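# Heat the ring gear and seat it on the flywheel

## Task

Get the ring gear onto the flywheel so that it sits flat on the flywheel's shoulder the whole way round. The gear only fits while hot. To heat it, lay it flat on the heater's pegs and press the button; it is fully hot when the gauge needle comes to rest at the final mark. After you lift it off, it stays hot for as long as the needle, on its way back, is still over the marked scale. As soon as any part of it is around the flywheel, even slightly, it cools almost at once and locks where it is. This happens whatever the gauge reads and even while you are only thinking.

## Robot and tools

Robot: two arms, left_arm (on the +y side) and right_arm, each with a five-finger hand. right_arm has a right hand and left_arm a mirrored left hand. The base positions are in the scene frame: left_arm at (-0.009, +0.364, +0.024) m and right_arm at (+0.056, -0.315, +0.015) m, each turned only slightly about z.

Frames: the scene frame has its origin at table height, midway between the nominal bases, with +z up and +x out over the table. Each arm reports its hand pose in its own base frame, and its offsets are along its own base axes. Turns are about the hand point's current target position. The hand point sits 0.05 m in front of the palm and 0.15 m out from the wrist face. Its +z runs along the straight fingers and +y points out of the palm. +x points away from the thumb on the right hand and toward the thumb on the left hand. The fingertips reach 0.06-0.07 m past the point. A wrist bracket on the little-finger side can collide with things.

Row layout, used by execute_actions and move: one flat list of 28 numbers covering both arms, each in [-1, 1]. The order is: left dx, dy, dz, rx, ry, rz; the left hand's six places; left force_limit, speed; then the same 14 numbers for the right arm.
- The six pose numbers are offsets, not poses. They are measured from that arm's Hand target as it stood when the action or move began, in its base axes. 1.0 means 0.6 m or 180 degrees. rx, ry, rz together form one rotation vector. Repeating the same offset moves the arm on again. Six zeros re-command the current Hand target.
- Hand places: put grasp numbers a, b, c in the first three places and exactly 0 in the other three, or the row is refused. All zeros means the hand is open. a curls the index and middle and bends the thumb. b curls the ring and little fingers. c swings the thumb in front of the palm. With the thumb in (c=1), the hand closes around objects about 0.035-0.065 m thick. To keep a grip or leave a hand unchanged, resend its last a, b, c.
- force_limit runs from -1 (about 0 N) to +1 (10 N; 15 N for the thumb). A closing motor stops when it reaches this limit. For a gentle closing, set speed to -0.94 or lower; speed reaches full at +0.48.

execute_actions(actions, cameras): actions is a list of actions. Each action is up to 15 rows, one row per 1/30 s. A short action holds its last row. Each row is counted from the start pose of its action. Images come back only when actions is empty or when cameras names them.

move(target, speed, blend, blocking, cameras): target is one 28-number row, or up to 15 rows. Every row is an offset from the same starting Hand targets, not from the row before it. Paths are straight and share a 10 s cap. speed is in m/s (0.002 to 4.3, default 0.25), one value overall or one per target. blend in m rounds the corners; 0 means stopping at each target. blocking=false returns after about 0.5 s while the move continues. Paths ignore obstacles and the other arm. Faster moves stray further and hit harder. Avoid paths that run close to an arm's own base.

wait(seconds 0-10) lets the scene run on. stop brakes a running move. zoom_image(camera, region [x0,y0,x1,y1] in pixels, at most 504 per side) enlarges part of the latest image. show_instructions shows the reference pages. finished_scene ends the scene for good.

Cameras: cam_high, cam_fly, cam_gauge (use it to watch the needle), cam_left_wrist, cam_right_wrist, each 504x504.

Results: end_effector_position (m) and end_effector_quat_wxyz, both in the arm's base frame. Hand target is the last pose commanded after clipping, and the next offsets count from it. The hand often rests 1-3 cm short of it, usually lower, and sometimes up to 5 cm. That alone does not mean a contact. If needed, send the missing distance as an offset. Orientation is clipped to within 40 degrees of the measured one at each step. hand_measured, hand_stopped_by (moving/target/force/stalled/fault) and hand_load_n list six values in motor order: thumb_turn, thumb_bend, index, middle, ring, little. A grip that has been lost shows as loads dropping to near 0. The move: line reports how the move ended (done, off_target, moving, held, fault) and any limits, such as paced or held. Joint torques include the arm's own weight.

Cautions: do not drop parts or release them while they are moving. Avoid slamming into or hard-pushing fixed or heavy objects, and avoid pressing the two arms or hands against each other. Keep finger forces moderate. Anything that falls off the table, or is left off it, fails the task. Holding loads or keeping an arm stretched heats the motors. A MOTOR HOT line appears at 85 °C, and at 100 °C the arm drops for 30 s or more. A blocked arm keeps pushing until you command it back past the contact. The scene keeps running while you think, so the hot gear cools during slow planning. Plan the seating motion before lifting the gear off the heater.

Each tool is called after "Request:" by a JSON object that holds its "method" and its "body".

Reference images:

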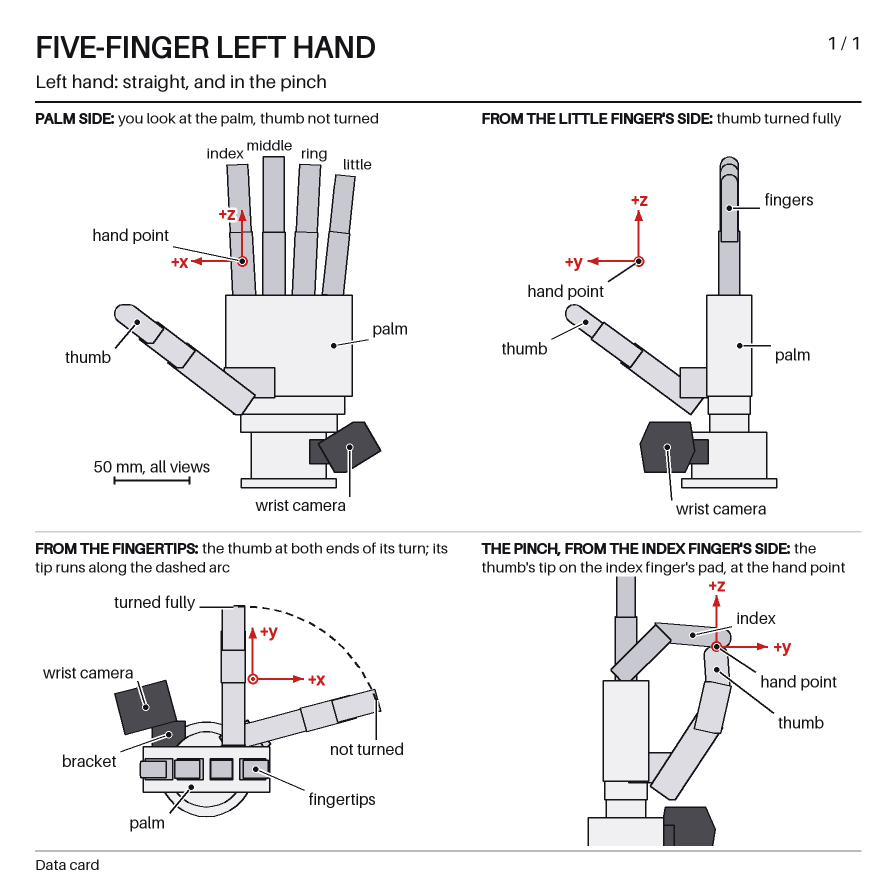

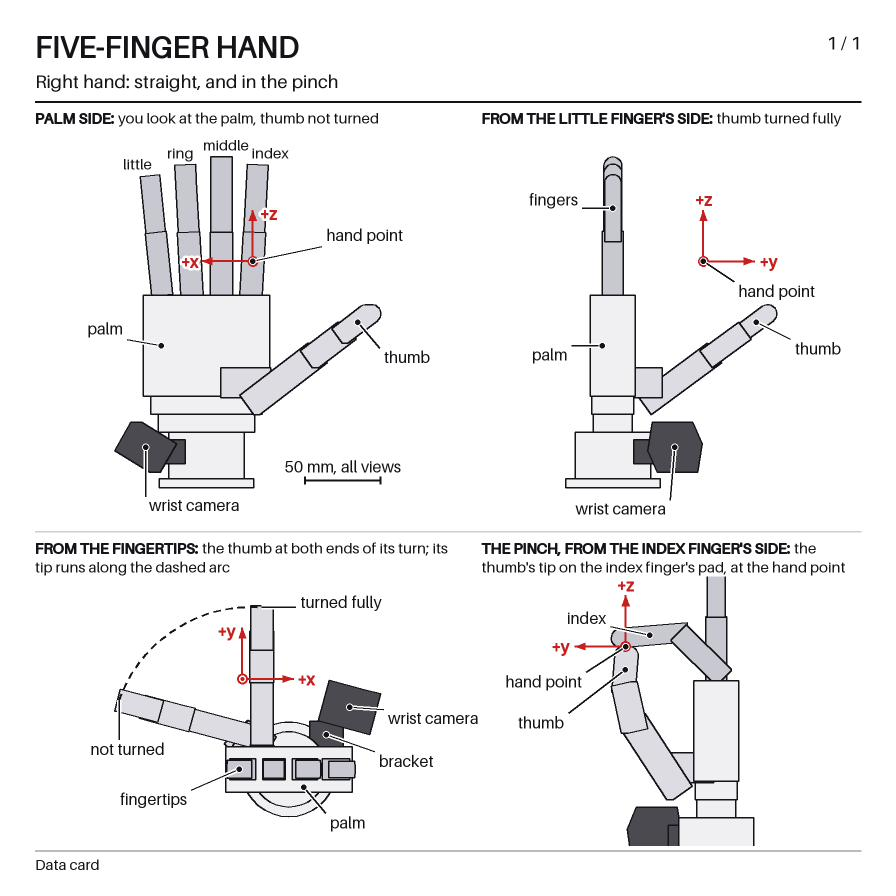

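## Session

Request:
{"method": "execute_actions", "body": {"actions": []}}

Scene clock: 0.00 s.
left_arm: end_effector_position=(+0.6031, -0.6495, +0.1290) hand_measured=(-1.000, -1.000, -1.000, -1.000, -1.000, -1.000) hand_load_n=(+0.0, +0.0, +0.0, +0.0, +0.0, +0.0) hand_stopped_by=(target, target, target, target, target, target) hand_force_limit=0.00 hand_speed=-0.80 end_effector_quat_wxyz=(+0.435, +0.860, -0.223, +0.146) | right_arm: end_effector_position=(+0.3459, +0.0011, +0.3719) hand_measured=(-1.000, -1.000, -1.000, -1.000, -1.000, -1.000) hand_load_n=(+0.0, +0.0, +0.0, -0.5, +0.0, +0.0) hand_stopped_by=(target, target, target, target, target, target) hand_force_limit=0.00 hand_speed=-0.80 end_effector_quat_wxyz=(+0.576, -0.537, +0.401, -0.468)
Joint positions: left_arm=[-0.648 2.339 2.035 -0.521 0.661 -1.978] | right_arm=[-0.437 0.499 0.584 0.046 -0.679 0.041]
Joint velocities: within noise
Joint torques (N m): no reading
Motor temperatures (°C): left_arm=[31 31 29 27 32 28] | right_arm=[27 26 30 28 30 30]
Heat: left arm: hottest wrist yaw 32 °C; right arm: hottest elbow 30 °C.
Hand target: left_arm +0.6064, -0.6559, +0.1445; +0.442, +0.853, -0.228, +0.157 | right_arm +0.3470, -0.0012, +0.3929; +0.577, -0.531, +0.390, -0.482

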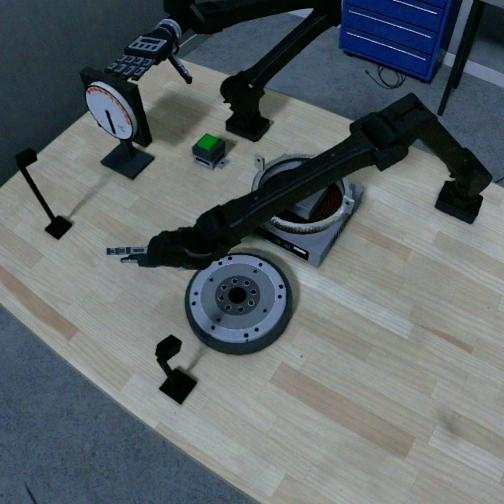

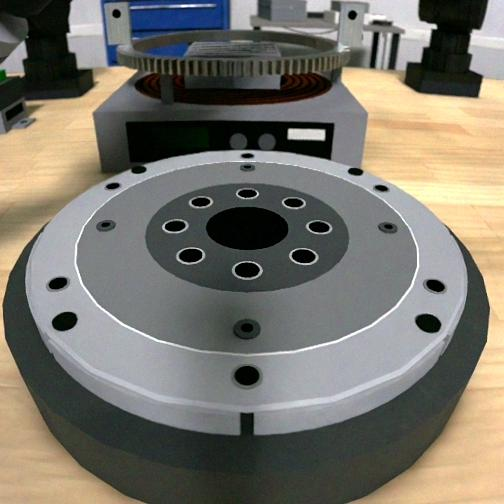

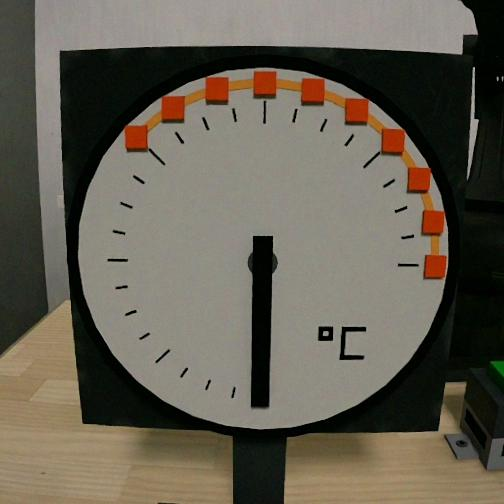

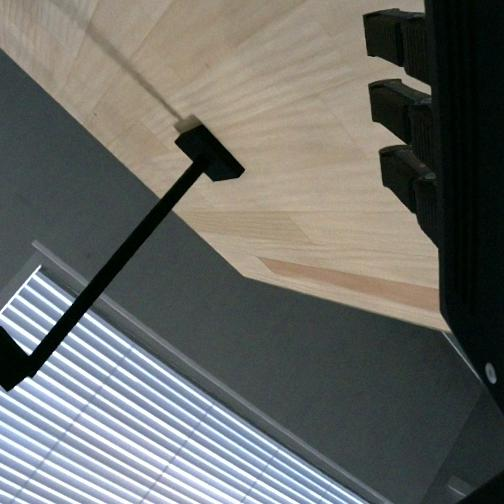

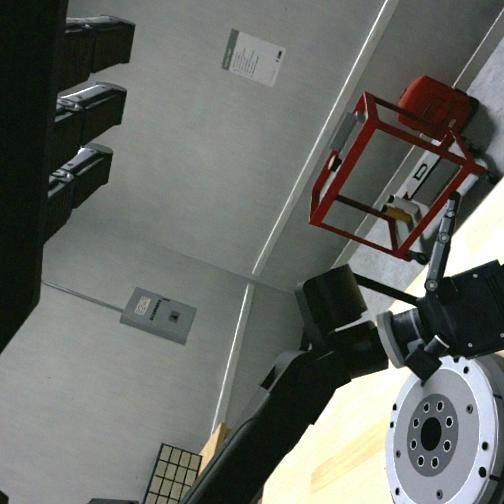

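Request:
{"method": "zoom_image", "body": {"camera": "cam_high", "region": [230, 130, 390, 280]}}

Request:
{"method": "zoom_image", "body": {"camera": "cam_fly", "region": [60, 0, 410, 200]}}

Request:
{"method": "zoom_image", "body": {"camera": "cam_high", "region": [70, 60, 250, 240]}}

Request:
{"method": "zoom_image", "body": {"camera": "cam_high", "region": [130, 230, 310, 410]}}

Scaled by 3.150 from the camera's 504x504 image, which has a finer 720x720 frame.

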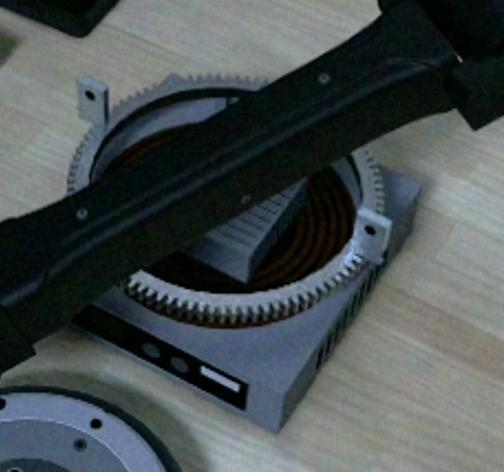

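Scaled by 1.440 from the camera's 504x504 image, which has a finer 720x720 frame.

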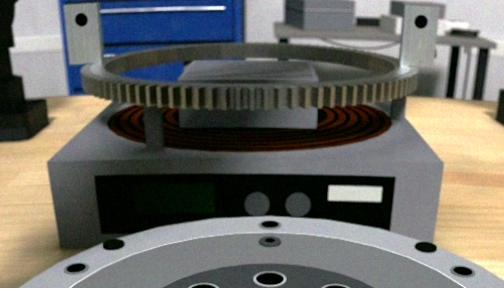

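Scaled by 2.800 from the camera's 504x504 image, which has a finer 720x720 frame.

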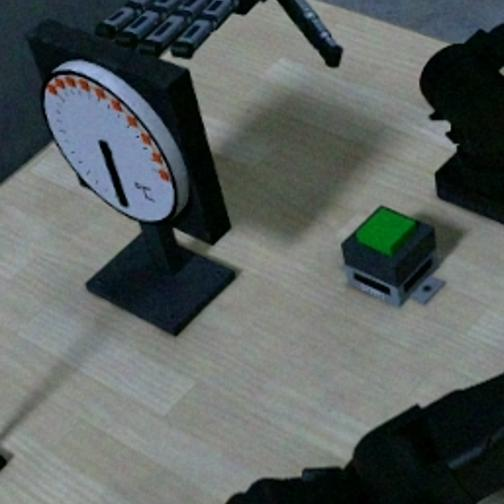

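Scaled by 2.800 from the camera's 504x504 image, which has a finer 720x720 frame.

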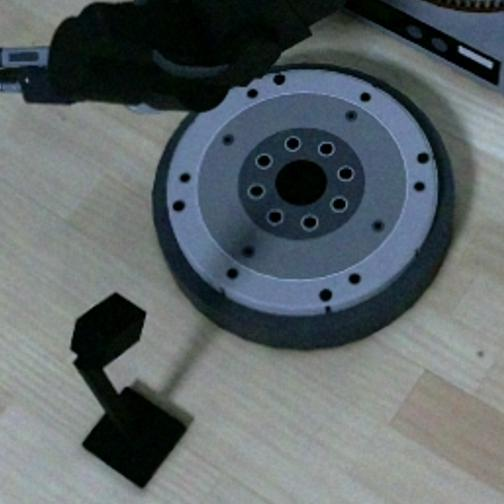

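Request:
{"method": "zoom_image", "body": {"camera": "cam_fly", "region": [0, 250, 252, 502]}}

Request:
{"method": "zoom_image", "body": {"camera": "cam_fly", "region": [252, 250, 504, 502]}}

Request:
{"method": "zoom_image", "body": {"camera": "cam_fly", "region": [80, 0, 240, 160]}}

Request:
{"method": "zoom_image", "body": {"camera": "cam_fly", "region": [240, 0, 400, 160]}}

Scaled by 2.000 from the camera's 504x504 image, which has a finer 720x720 frame.

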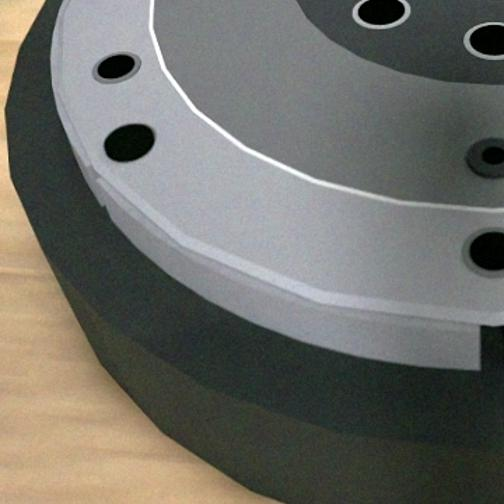

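Scaled by 2.000 from the camera's 504x504 image, which has a finer 720x720 frame.

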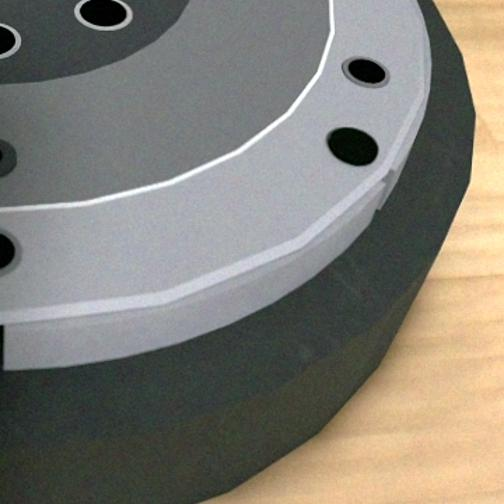

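Scaled by 3.150 from the camera's 504x504 image, which has a finer 720x720 frame.

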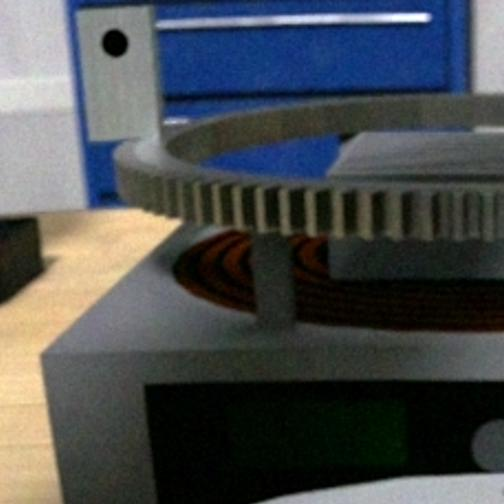

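Scaled by 3.150 from the camera's 504x504 image, which has a finer 720x720 frame.

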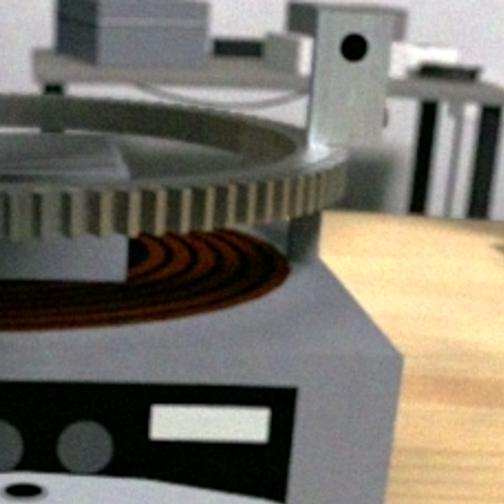

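Request:
{"method": "zoom_image", "body": {"camera": "cam_high", "region": [240, 140, 290, 190]}}

Request:
{"method": "zoom_image", "body": {"camera": "cam_high", "region": [320, 180, 370, 230]}}

Scaled by 10.080 from the camera's 504x504 image, which has a finer 720x720 frame.

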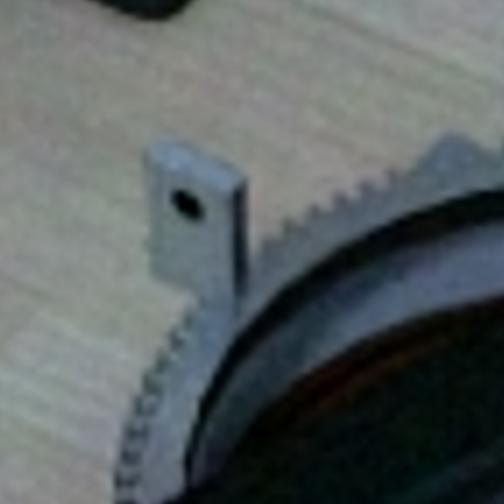

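Scaled by 10.080 from the camera's 504x504 image, which has a finer 720x720 frame.

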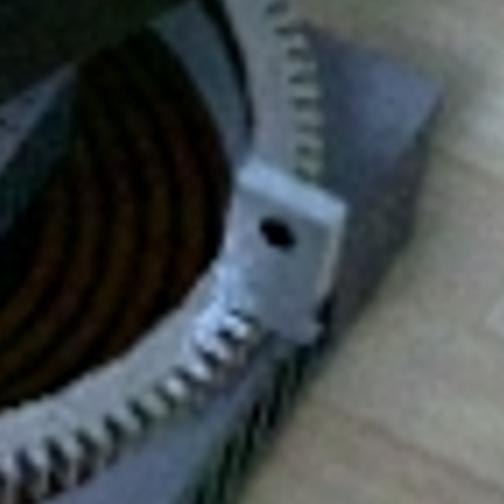

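Request:
{"method": "zoom_image", "body": {"camera": "cam_fly", "region": [100, 0, 150, 50]}}

Request:
{"method": "zoom_image", "body": {"camera": "cam_fly", "region": [325, 0, 375, 50]}}

Scaled by 10.080 from the camera's 504x504 image, which has a finer 720x720 frame.

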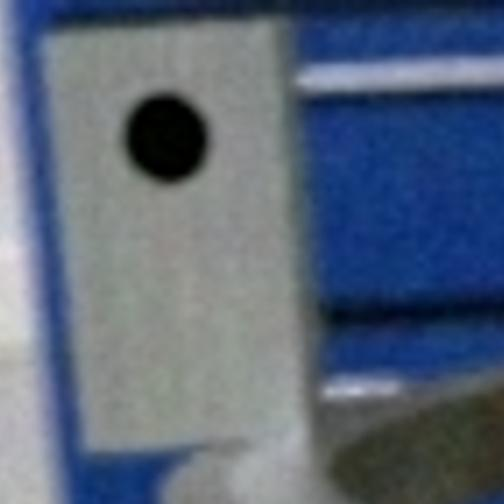

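Scaled by 10.080 from the camera's 504x504 image, which has a finer 720x720 frame.

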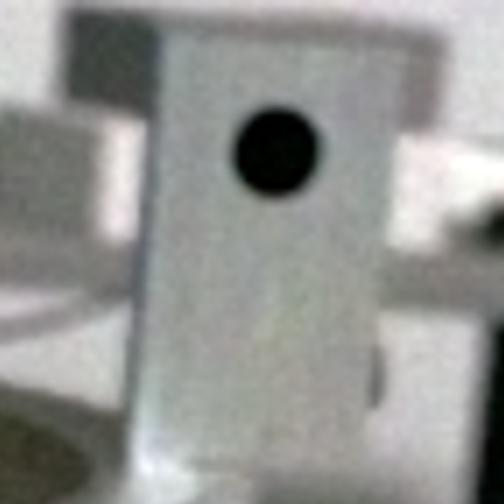

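Request:
{"method": "move", "body": {"target": [0,0,0,0,0,0, 0,0,0,0,0,0, 0,-0.8, -0.245,-0.0313,-0.105,-0.0486,0.5413,-0.0721, 0,1,0,0,0,0, 0,-0.2], "cameras": ["all"]}}

Scene clock: 81.23 s.
left_arm: end_effector_position=(+0.6031, -0.6495, +0.1290) hand_measured=(-1.000, -1.000, -1.000, -1.000, -1.000, -1.000) hand_load_n=(+0.0, +0.0, +0.0, +0.0, +0.0, +0.0) hand_stopped_by=(target, target, target, target, target, target) hand_force_limit=0.00 hand_speed=-0.80 end_effector_quat_wxyz=(+0.435, +0.860, -0.223, +0.146) | right_arm: end_effector_position=(+0.2019, -0.0242, +0.3267) hand_measured=(-1.000, -1.000, -1.000, -0.750, +0.900, +1.000) hand_load_n=(+0.0, +0.0, +0.0, +0.0, +0.0, +0.0) hand_stopped_by=(target, target, target, target, target, target) hand_force_limit=0.00 hand_speed=-0.20 end_effector_quat_wxyz=(-0.072, +0.707, -0.697, +0.101)
Joint positions: left_arm=[-0.648 2.339 2.035 -0.521 0.661 -1.978] | right_arm=[-0.212 0.906 1.259 -1.675 -0.013 -0.224]
Joint torques (N m): left_arm=[-0.67 -23.24 12.67 1.85 0.43 -0.01] | right_arm=[0.85 -4.48 6.34 0.69 0.27 0.17]
Motor temperatures (°C): left_arm=[31 38 34 27 32 28] | right_arm=[27 26 36 28 30 30]
Heat: left arm: hottest shoulder 38 °C; right arm: hottest elbow 36 °C.
Hand target: left_arm +0.6064, -0.6559, +0.1445; +0.442, +0.853, -0.228, +0.157 | right_arm +0.2000, -0.0200, +0.3299; +0.000, +0.707, -0.707, +0.000
Off the commanded pose: left_arm 0.017 m, 2 deg | right_arm 0.006 m, 14 deg.
joint sent to its limit (right arm) — joint 4 (wrist pitch), lower limit. The joint targets are off in position and orientation.
move: off_target (left_arm, right_arm)
camera_calibration:
cam_right_wrist: T_world_to_cam=[[-0.922598, -0.321294, -0.213502, 0.244714], [-0.379938, 0.852627, 0.358711, -0.0143716], [0.0667859, 0.412064, -0.908704, 0.411101], [0, 0, 0, 1]] pos_world=[0.192856, -0.0785211, 0.430972]

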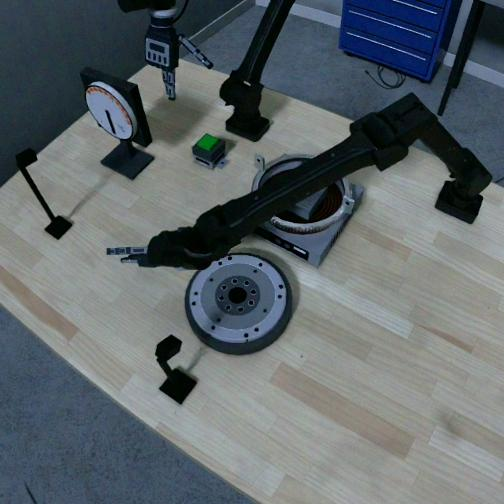

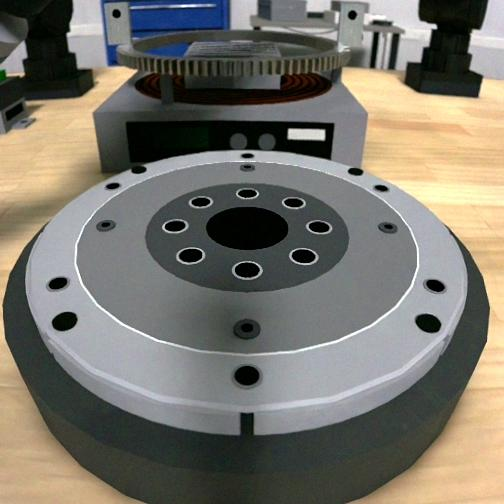

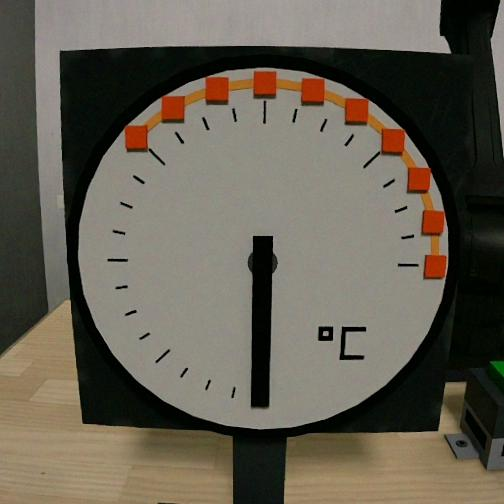

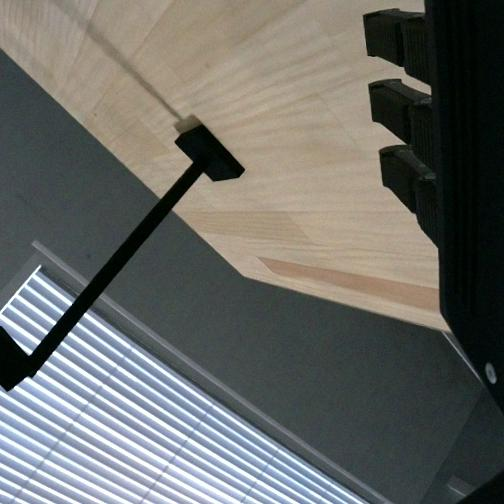

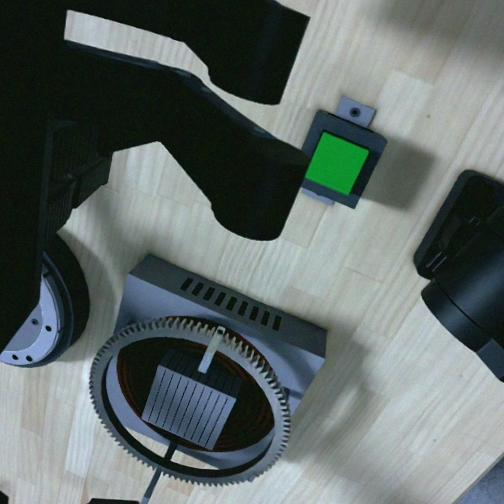

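Request:
{"method": "move", "body": {"target": [0,0,0,0,0,0, 0,0,0,0,0,0, 0,-0.8, -0.1533,0.0067,-0.3083,0,-0.0556,0, 0,1,0,0,0,0, 0,-0.2], "cameras": ["cam_high","cam_right_wrist"]}}

Scene clock: 87.67 s.
left_arm: end_effector_position=(+0.6031, -0.6495, +0.1290) hand_measured=(-1.000, -1.000, -1.000, -1.000, -1.000, -1.000) hand_load_n=(+0.0, +0.0, +0.0, +0.0, +0.0, +0.5) hand_stopped_by=(target, target, target, target, target, target) hand_force_limit=0.00 hand_speed=-0.80 end_effector_quat_wxyz=(+0.435, +0.860, -0.223, +0.146) | right_arm: end_effector_position=(+0.1025, -0.0135, +0.1426) hand_measured=(-1.000, -1.000, -1.000, -0.750, +0.900, +1.000) hand_load_n=(+0.0, -0.5, +0.0, +0.0, +0.0, +0.0) hand_stopped_by=(target, target, target, target, target, target) hand_force_limit=0.00 hand_speed=-0.20 end_effector_quat_wxyz=(-0.055, +0.699, -0.710, +0.054)
Joint positions: left_arm=[-0.648 2.339 2.035 -0.521 0.661 -1.978] | right_arm=[-0.328 0.598 0.642 -1.47 -0.05 -0.309]
Joint torques (N m): left_arm=[-0.73 -23.24 12.66 1.83 0.44 0] | right_arm=[-0.15 -0.26 7.01 1.36 -0.05 -0.17]
Heat: left arm: hottest shoulder 39 °C; right arm: hottest elbow 36 °C.
Hand target: left_arm +0.6064, -0.6559, +0.1445; +0.442, +0.853, -0.228, +0.157 | right_arm +0.1080, -0.0160, +0.1449; -0.062, +0.704, -0.704, +0.062
Off the commanded pose: left_arm 0.017 m, 2 deg | right_arm 0.006 m, 2 deg.
move: off_target (left_arm)
camera_calibration:
cam_right_wrist: T_world_to_cam=[[-0.946932, -0.288356, -0.142022, 0.109974], [-0.321409, 0.843978, 0.429414, -0.0114621], [-0.00396032, 0.452273, -0.891871, 0.251478], [0, 0, 0, 1]] pos_world=[0.10145, -0.0723515, 0.244827]
Images, in order (width x height): cam_high 504x504, cam_right_wrist 504x504.

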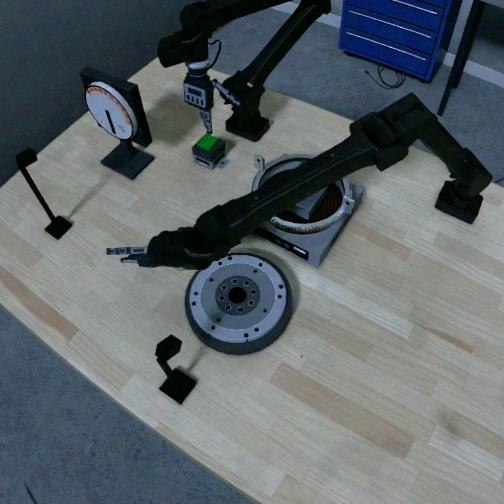

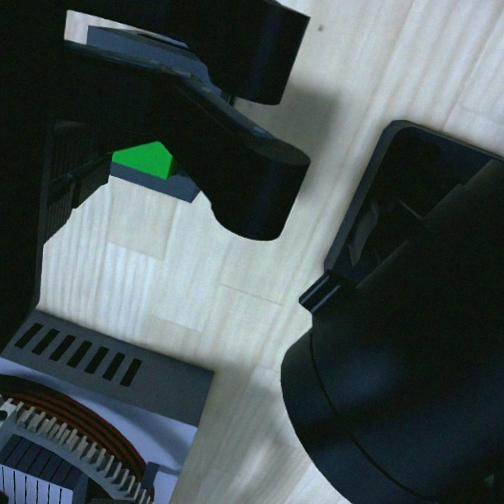

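Request:
{"method": "move", "body": {"target": [0,0,0,0,0,0, 0,0,0,0,0,0, 0,-0.8, 0,-0.005,-0.06,0,0,0, 0,1,0,0,0,0, 0,-0.2], "speed": 0.06, "cameras": ["cam_high","cam_gauge"]}}

Scene clock: 90.07 s.
left_arm: end_effector_position=(+0.6031, -0.6495, +0.1290) hand_measured=(-1.000, -1.000, -1.000, -1.000, -1.000, -1.000) hand_load_n=(+0.0, +0.0, +0.0, +0.0, +0.0, +0.0) hand_stopped_by=(target, target, target, target, target, target) hand_force_limit=0.00 hand_speed=-0.80 end_effector_quat_wxyz=(+0.435, +0.860, -0.223, +0.146) | right_arm: end_effector_position=(+0.1037, -0.0159, +0.1114) hand_measured=(-1.000, -1.000, -1.000, -0.750, +0.900, +1.000) hand_load_n=(+0.0, +0.0, +0.0, -2.0, +0.0, +0.0) hand_stopped_by=(target, target, target, target, target, target) hand_force_limit=0.00 hand_speed=-0.20 end_effector_quat_wxyz=(-0.057, +0.702, -0.708, +0.057)
Joint positions: left_arm=[-0.648 2.339 2.035 -0.521 0.661 -1.978] | right_arm=[-0.342 0.598 0.561 -1.382 -0.054 -0.329]
Joint torques (N m): left_arm=[-0.79 -23.18 12.66 1.85 0.44 -0.01] | right_arm=[-0.21 0.56 6.05 1.73 0.05 -0.27]
Heat: left arm: hottest shoulder 39 °C; right arm: hottest elbow 36 °C.
Hand target: left_arm +0.6064, -0.6559, +0.1445; +0.442, +0.853, -0.228, +0.157 | right_arm +0.1080, -0.0190, +0.1089; -0.062, +0.704, -0.704, +0.062
Off the commanded pose: left_arm 0.017 m, 2 deg | right_arm 0.006 m, 1 deg.
move: off_target (left_arm)
Images, in order (width x height): cam_high 504x504, cam_gauge 504x504.

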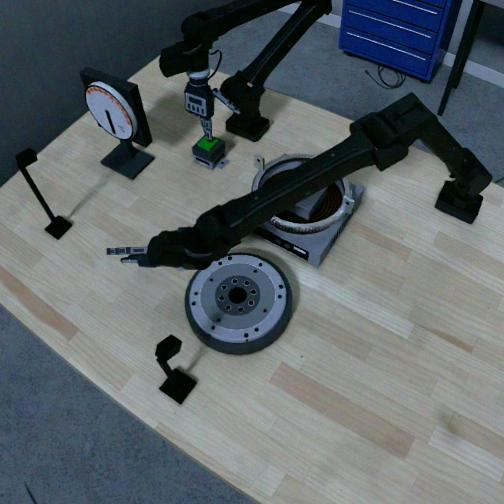

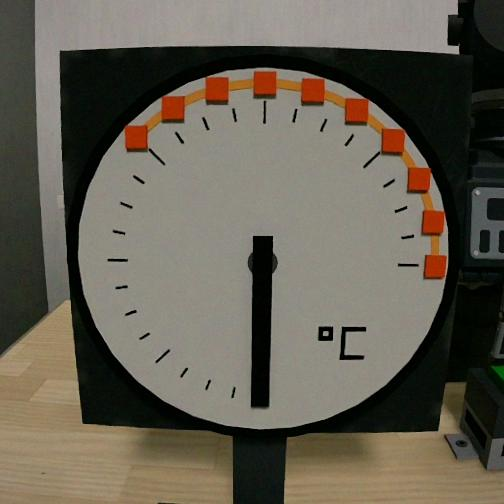

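Request:
{"method": "move", "body": {"target": [0,0,0,0,0,0, 0,0,0,0,0,0, 0,-0.8, 0,0,-0.017,0,0,0, 0,1,0,0,0,0, 0,-0.2], "speed": 0.04, "cameras": ["cam_high","cam_gauge"]}}

Scene clock: 91.57 s.
left_arm: end_effector_position=(+0.6031, -0.6495, +0.1290) hand_measured=(-1.000, -1.000, -1.000, -1.000, -1.000, -1.000) hand_load_n=(+0.0, +0.0, +0.0, +0.0, +0.0, +0.0) hand_stopped_by=(target, target, target, target, target, target) hand_force_limit=0.00 hand_speed=-0.80 end_effector_quat_wxyz=(+0.435, +0.860, -0.223, +0.146) | right_arm: end_effector_position=(+0.1038, -0.0159, +0.1055) hand_measured=(-1.000, -1.000, -1.000, -0.750, +0.900, +1.000) hand_load_n=(+0.5, +0.0, +0.0, -4.5, +0.0, +0.0) hand_stopped_by=(target, target, target, target, target, target) hand_force_limit=0.00 hand_speed=-0.20 end_effector_quat_wxyz=(-0.058, +0.702, -0.708, +0.057)
Joint positions: left_arm=[-0.648 2.339 2.035 -0.521 0.661 -1.978] | right_arm=[-0.342 0.598 0.546 -1.365 -0.054 -0.329]
Joint torques (N m): left_arm=[-0.73 -23.36 12.66 1.84 0.44 0] | right_arm=[-0.15 -0.03 5.7 2.4 -0.05 -0.22]
Heat: left arm: hottest shoulder 39 °C; right arm: hottest elbow 35 °C.
Hand target: left_arm +0.6064, -0.6559, +0.1445; +0.442, +0.853, -0.228, +0.157 | right_arm +0.1080, -0.0190, +0.0987; -0.062, +0.704, -0.704, +0.062
Off the commanded pose: left_arm 0.017 m, 2 deg | right_arm 0.009 m, 1 deg.
move: off_target (left_arm)
Images, in order (width x height): cam_high 504x504, cam_gauge 504x504.

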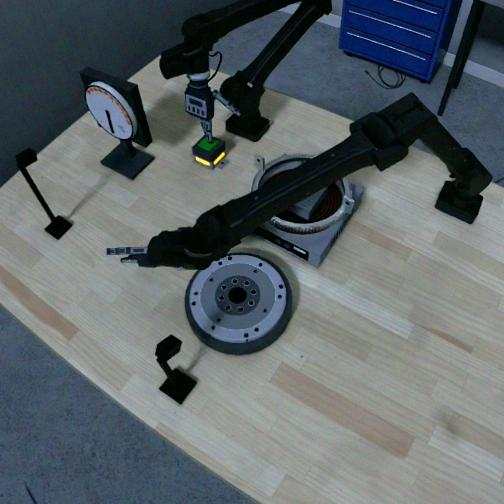

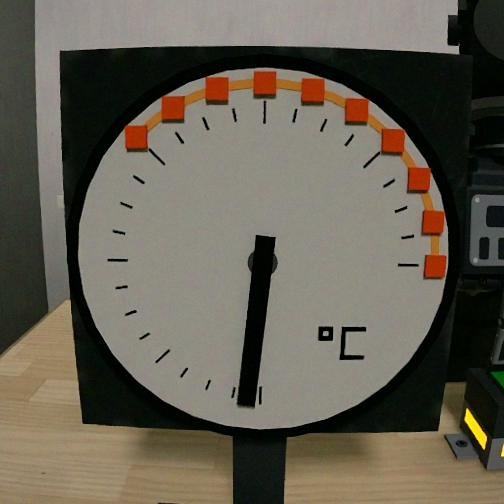

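Request:
{"method": "move", "body": {"target": [[-0.044,0.1598,0.3592,0.2153,-0.1974,-0.0729, 0,0,0,0,0,0, 0,-0.8, 0,0,0.2,0,0,0, 0,1,0,0,0,0, 0,-0.2],[-0.3773,0.5932,0.4592,0.4305,-0.3947,-0.1458, 0,0,0,0,0,0, 0,-0.8, 0,0,0.25,0,0,0, 0,1,0,0,0,0, 0,-0.2],[-0.5773,0.6582,0.1758,0.4305,-0.3947,-0.1458, 0,0,0,0,0,0, 0,-0.8, 0,0,0.25,0,0,0, 0,1,0,0,0,0, 0,-0.2]], "blend": 0.05, "speed": 0.3, "cameras": ["all"]}}

Scene clock: 101.60 s.
left_arm: end_effector_position=(+0.2570, -0.2535, +0.2360) hand_measured=(-1.000, -1.000, -1.000, -1.000, -1.000, -1.000) hand_load_n=(+0.0, +0.0, +0.0, -0.5, +0.0, +0.0) hand_stopped_by=(target, target, target, target, target, target) hand_force_limit=0.00 hand_speed=-0.80 end_effector_quat_wxyz=(-0.331, +0.622, -0.641, +0.305) | right_arm: end_effector_position=(+0.1002, -0.0149, +0.2281) hand_measured=(-1.000, -1.000, -1.000, -0.750, +0.900, +1.000) hand_load_n=(+0.0, +0.0, +0.0, +0.0, +0.0, +0.0) hand_stopped_by=(target, target, target, target, target, target) hand_force_limit=0.00 hand_speed=-0.20 end_effector_quat_wxyz=(-0.053, +0.702, -0.709, +0.050)
Joint positions: left_arm=[-1.03 0.914 0.891 -0.961 -0.775 -0.754] | right_arm=[-0.342 0.639 0.88 -1.675 -0.053 -0.329]
Joint torques (N m): left_arm=[-1.49 -4.48 11.77 2.04 -0.57 -0.12] | right_arm=[-0.73 0.38 10.37 0.55 0.05 -0.17]
Heat: left arm: hottest shoulder 38 °C; right arm: hottest elbow 35 °C.
Hand target: left_arm +0.2600, -0.2610, +0.2499; -0.326, +0.627, -0.627, +0.326 | right_arm +0.1080, -0.0190, +0.2487; -0.062, +0.704, -0.704, +0.062
Off the commanded pose: left_arm 0.016 m, 3 deg | right_arm 0.022 m, 2 deg.
joint sent to its limit (right arm) — joint 4 (wrist pitch), lower limit. The joint targets are off in position, not in orientation.
move: off_target (left_arm, right_arm)
camera_calibration:
cam_left_wrist: T_world_to_cam=[[0.579255, -0.257746, 0.773325, -0.402096], [-0.503453, -0.859246, 0.0907258, -0.10543], [0.641092, -0.441886, -0.627485, -0.0153806], [0, 0, 0, 1]] pos_world=[0.189698, -0.201025, 0.310865]
cam_right_wrist: T_world_to_cam=[[-0.946118, -0.294034, -0.135665, 0.117871], [-0.323535, 0.840677, 0.434266, -0.0486665], [-0.0136387, 0.454759, -0.89051, 0.329029], [0, 0, 0, 1]] pos_world=[0.100262, -0.0740579, 0.330128]

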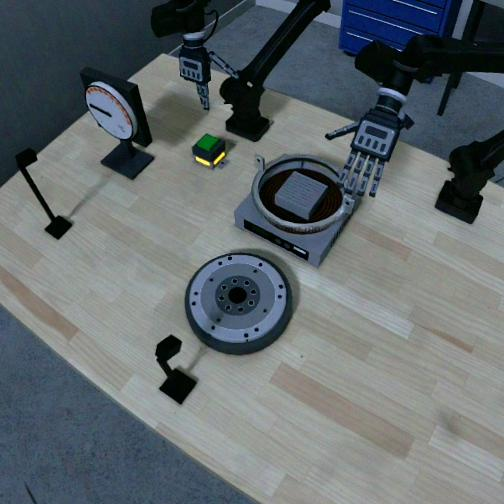

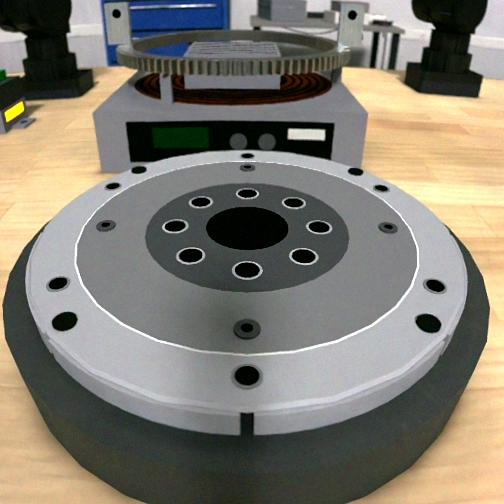

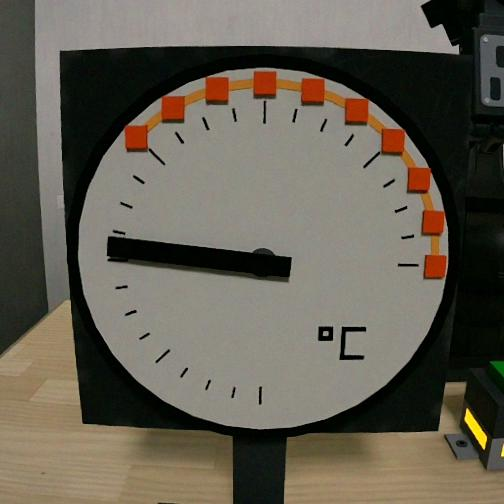

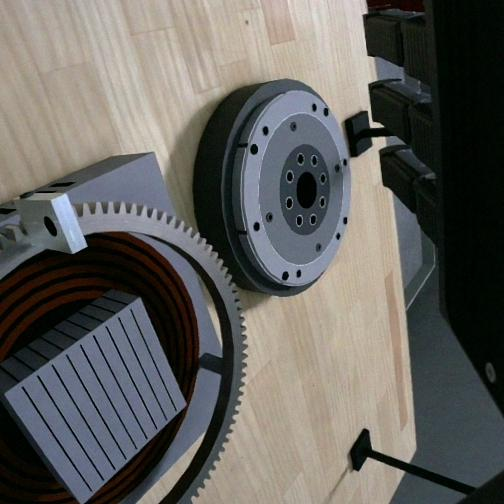

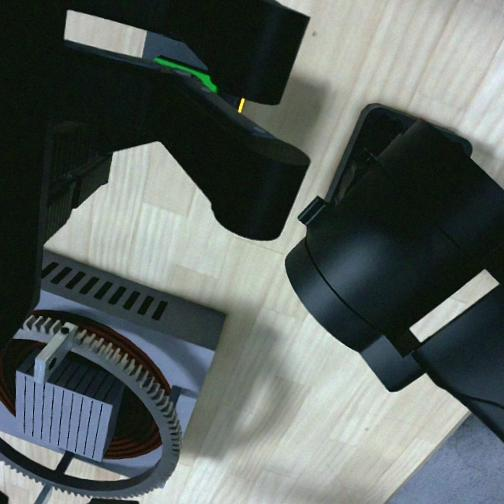

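Request:
{"method": "zoom_image", "body": {"camera": "cam_left_wrist", "region": [0, 140, 160, 300]}}

Request:
{"method": "zoom_image", "body": {"camera": "cam_high", "region": [225, 140, 375, 290]}}

Scaled by 3.150 from the camera's 504x504 image, which has a finer 720x720 frame.

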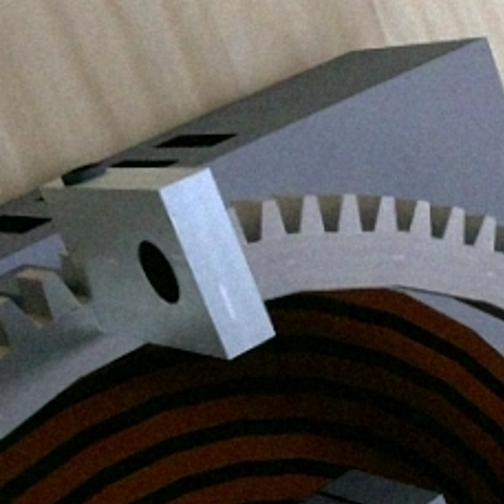

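Scaled by 3.360 from the camera's 504x504 image, which has a finer 720x720 frame.

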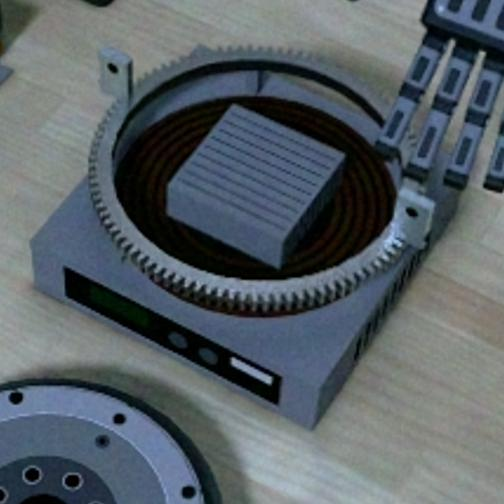

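Request:
{"method": "move", "body": {"target": [[0,0,0,0,0,0, 0.3,0,1,0,0,0, 0,-0.2, 0.1867,0.0317,0.1022,0,-0.1111,0, 0.3,0,1,0,0,0, 0,-0.2],[0,0,0,0,0,0, 0.3,0,1,0,0,0, 0,-0.2, 0.2533,0.2317,0.0855,0,-0.1944,0, 0.3,0,1,0,0,0, 0,-0.2],[0,0,0,0,0,0, 0.3,0,1,0,0,0, 0,-0.2, 0.1683,0.3467,-0.0228,0,-0.25,0, 0.3,0,1,0,0,0, 0,-0.2]], "blend": 0.04, "speed": 0.2, "cameras": ["all"]}}

Scene clock: 114.17 s.
left_arm: end_effector_position=(+0.2572, -0.2539, +0.2362) hand_measured=(+1.000, -0.426, -0.400, -0.550, -0.956, -1.000) hand_load_n=(+0.0, +0.0, +0.0, +0.0, -0.5, +0.0) hand_stopped_by=(target, target, target, target, target, target) hand_force_limit=0.00 hand_speed=-0.20 end_effector_quat_wxyz=(-0.330, +0.624, -0.639, +0.306) | right_arm: end_effector_position=(+0.2069, +0.1885, +0.2307) hand_measured=(+1.000, -0.426, -0.400, -0.550, -0.956, -1.000) hand_load_n=(+0.0, +0.0, +0.0, +0.0, -0.5, +0.0) hand_stopped_by=(target, target, target, target, target, target) hand_force_limit=0.00 hand_speed=-0.20 end_effector_quat_wxyz=(-0.323, +0.634, -0.622, +0.326)
Joint positions: left_arm=[-1.03 0.914 0.891 -0.961 -0.775 -0.762] | right_arm=[1.085 0.639 0.753 -1.098 0.802 0.811]
Joint torques (N m): left_arm=[-1.49 -4.48 11.74 2.04 -0.57 -0.11] | right_arm=[-1.08 -0.73 7.77 1.29 0.82 0.09]
Heat: left arm: hottest shoulder 37 °C; right arm: hottest elbow 35 °C.
Hand target: left_arm +0.2600, -0.2610, +0.2499; -0.326, +0.627, -0.627, +0.326 | right_arm +0.2090, +0.1890, +0.2351; -0.327, +0.627, -0.627, +0.327
Off the commanded pose: left_arm 0.016 m, 3 deg | right_arm 0.005 m, 1 deg.
move: off_target (left_arm); blend cut to 0 m at target 1
camera_calibration:
cam_left_wrist: T_world_to_cam=[[0.580279, -0.250335, 0.774989, -0.401183], [-0.499582, -0.860934, 0.0959688, -0.108421], [0.643191, -0.442859, -0.624645, -0.0170501], [0, 0, 0, 1]] pos_world=[0.189599, -0.201324, 0.310667]
cam_right_wrist: T_world_to_cam=[[-0.552069, -0.319596, -0.770116, 0.348674], [-0.550658, 0.833296, 0.0489324, -0.0489714], [0.626095, 0.451084, -0.636025, 0.0498441], [0, 0, 0, 1]] pos_world=[0.134319, 0.129759, 0.302618]

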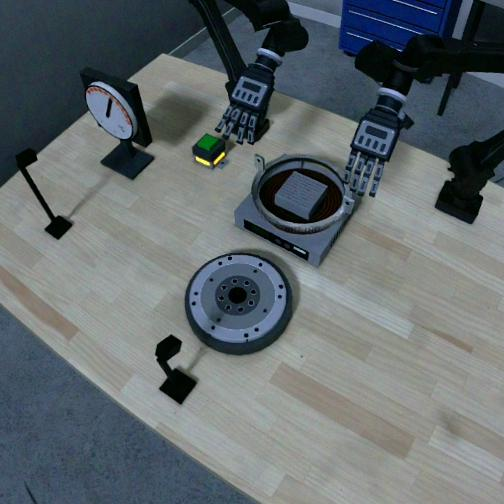

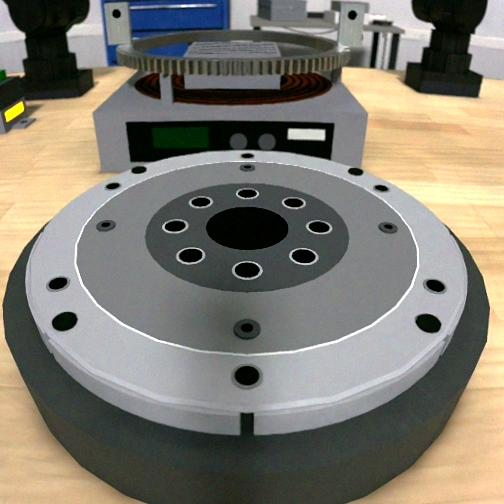

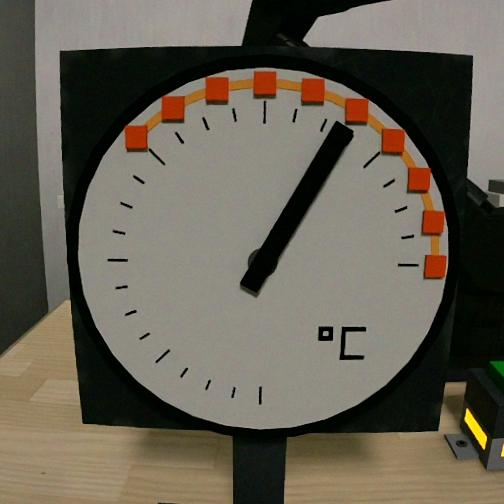

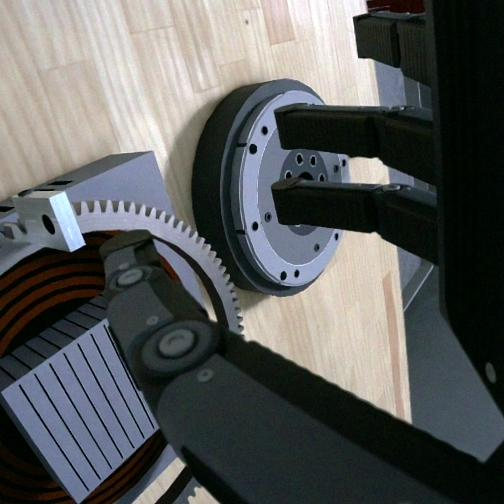

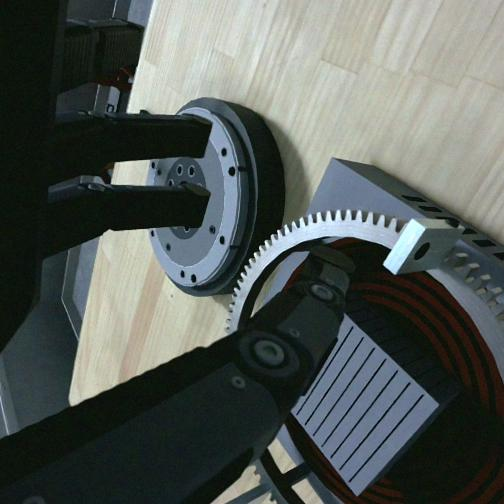

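Request:
{"method": "zoom_image", "body": {"camera": "cam_right_wrist", "region": [340, 180, 500, 340]}}

Request:
{"method": "zoom_image", "body": {"camera": "cam_left_wrist", "region": [0, 140, 160, 300]}}

Scaled by 3.150 from the camera's 504x504 image, which has a finer 720x720 frame.

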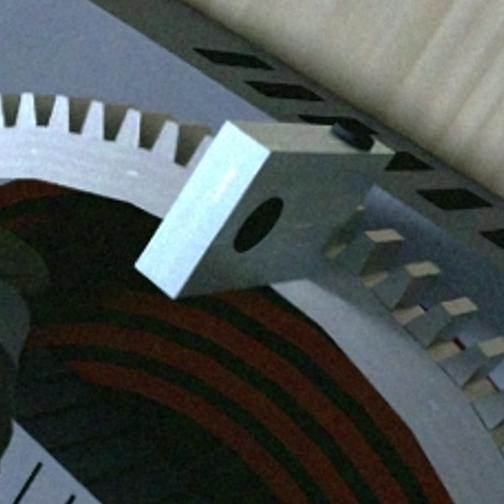

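Scaled by 3.150 from the camera's 504x504 image, which has a finer 720x720 frame.

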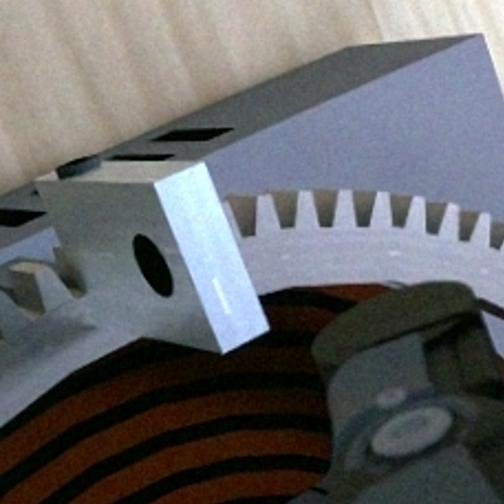

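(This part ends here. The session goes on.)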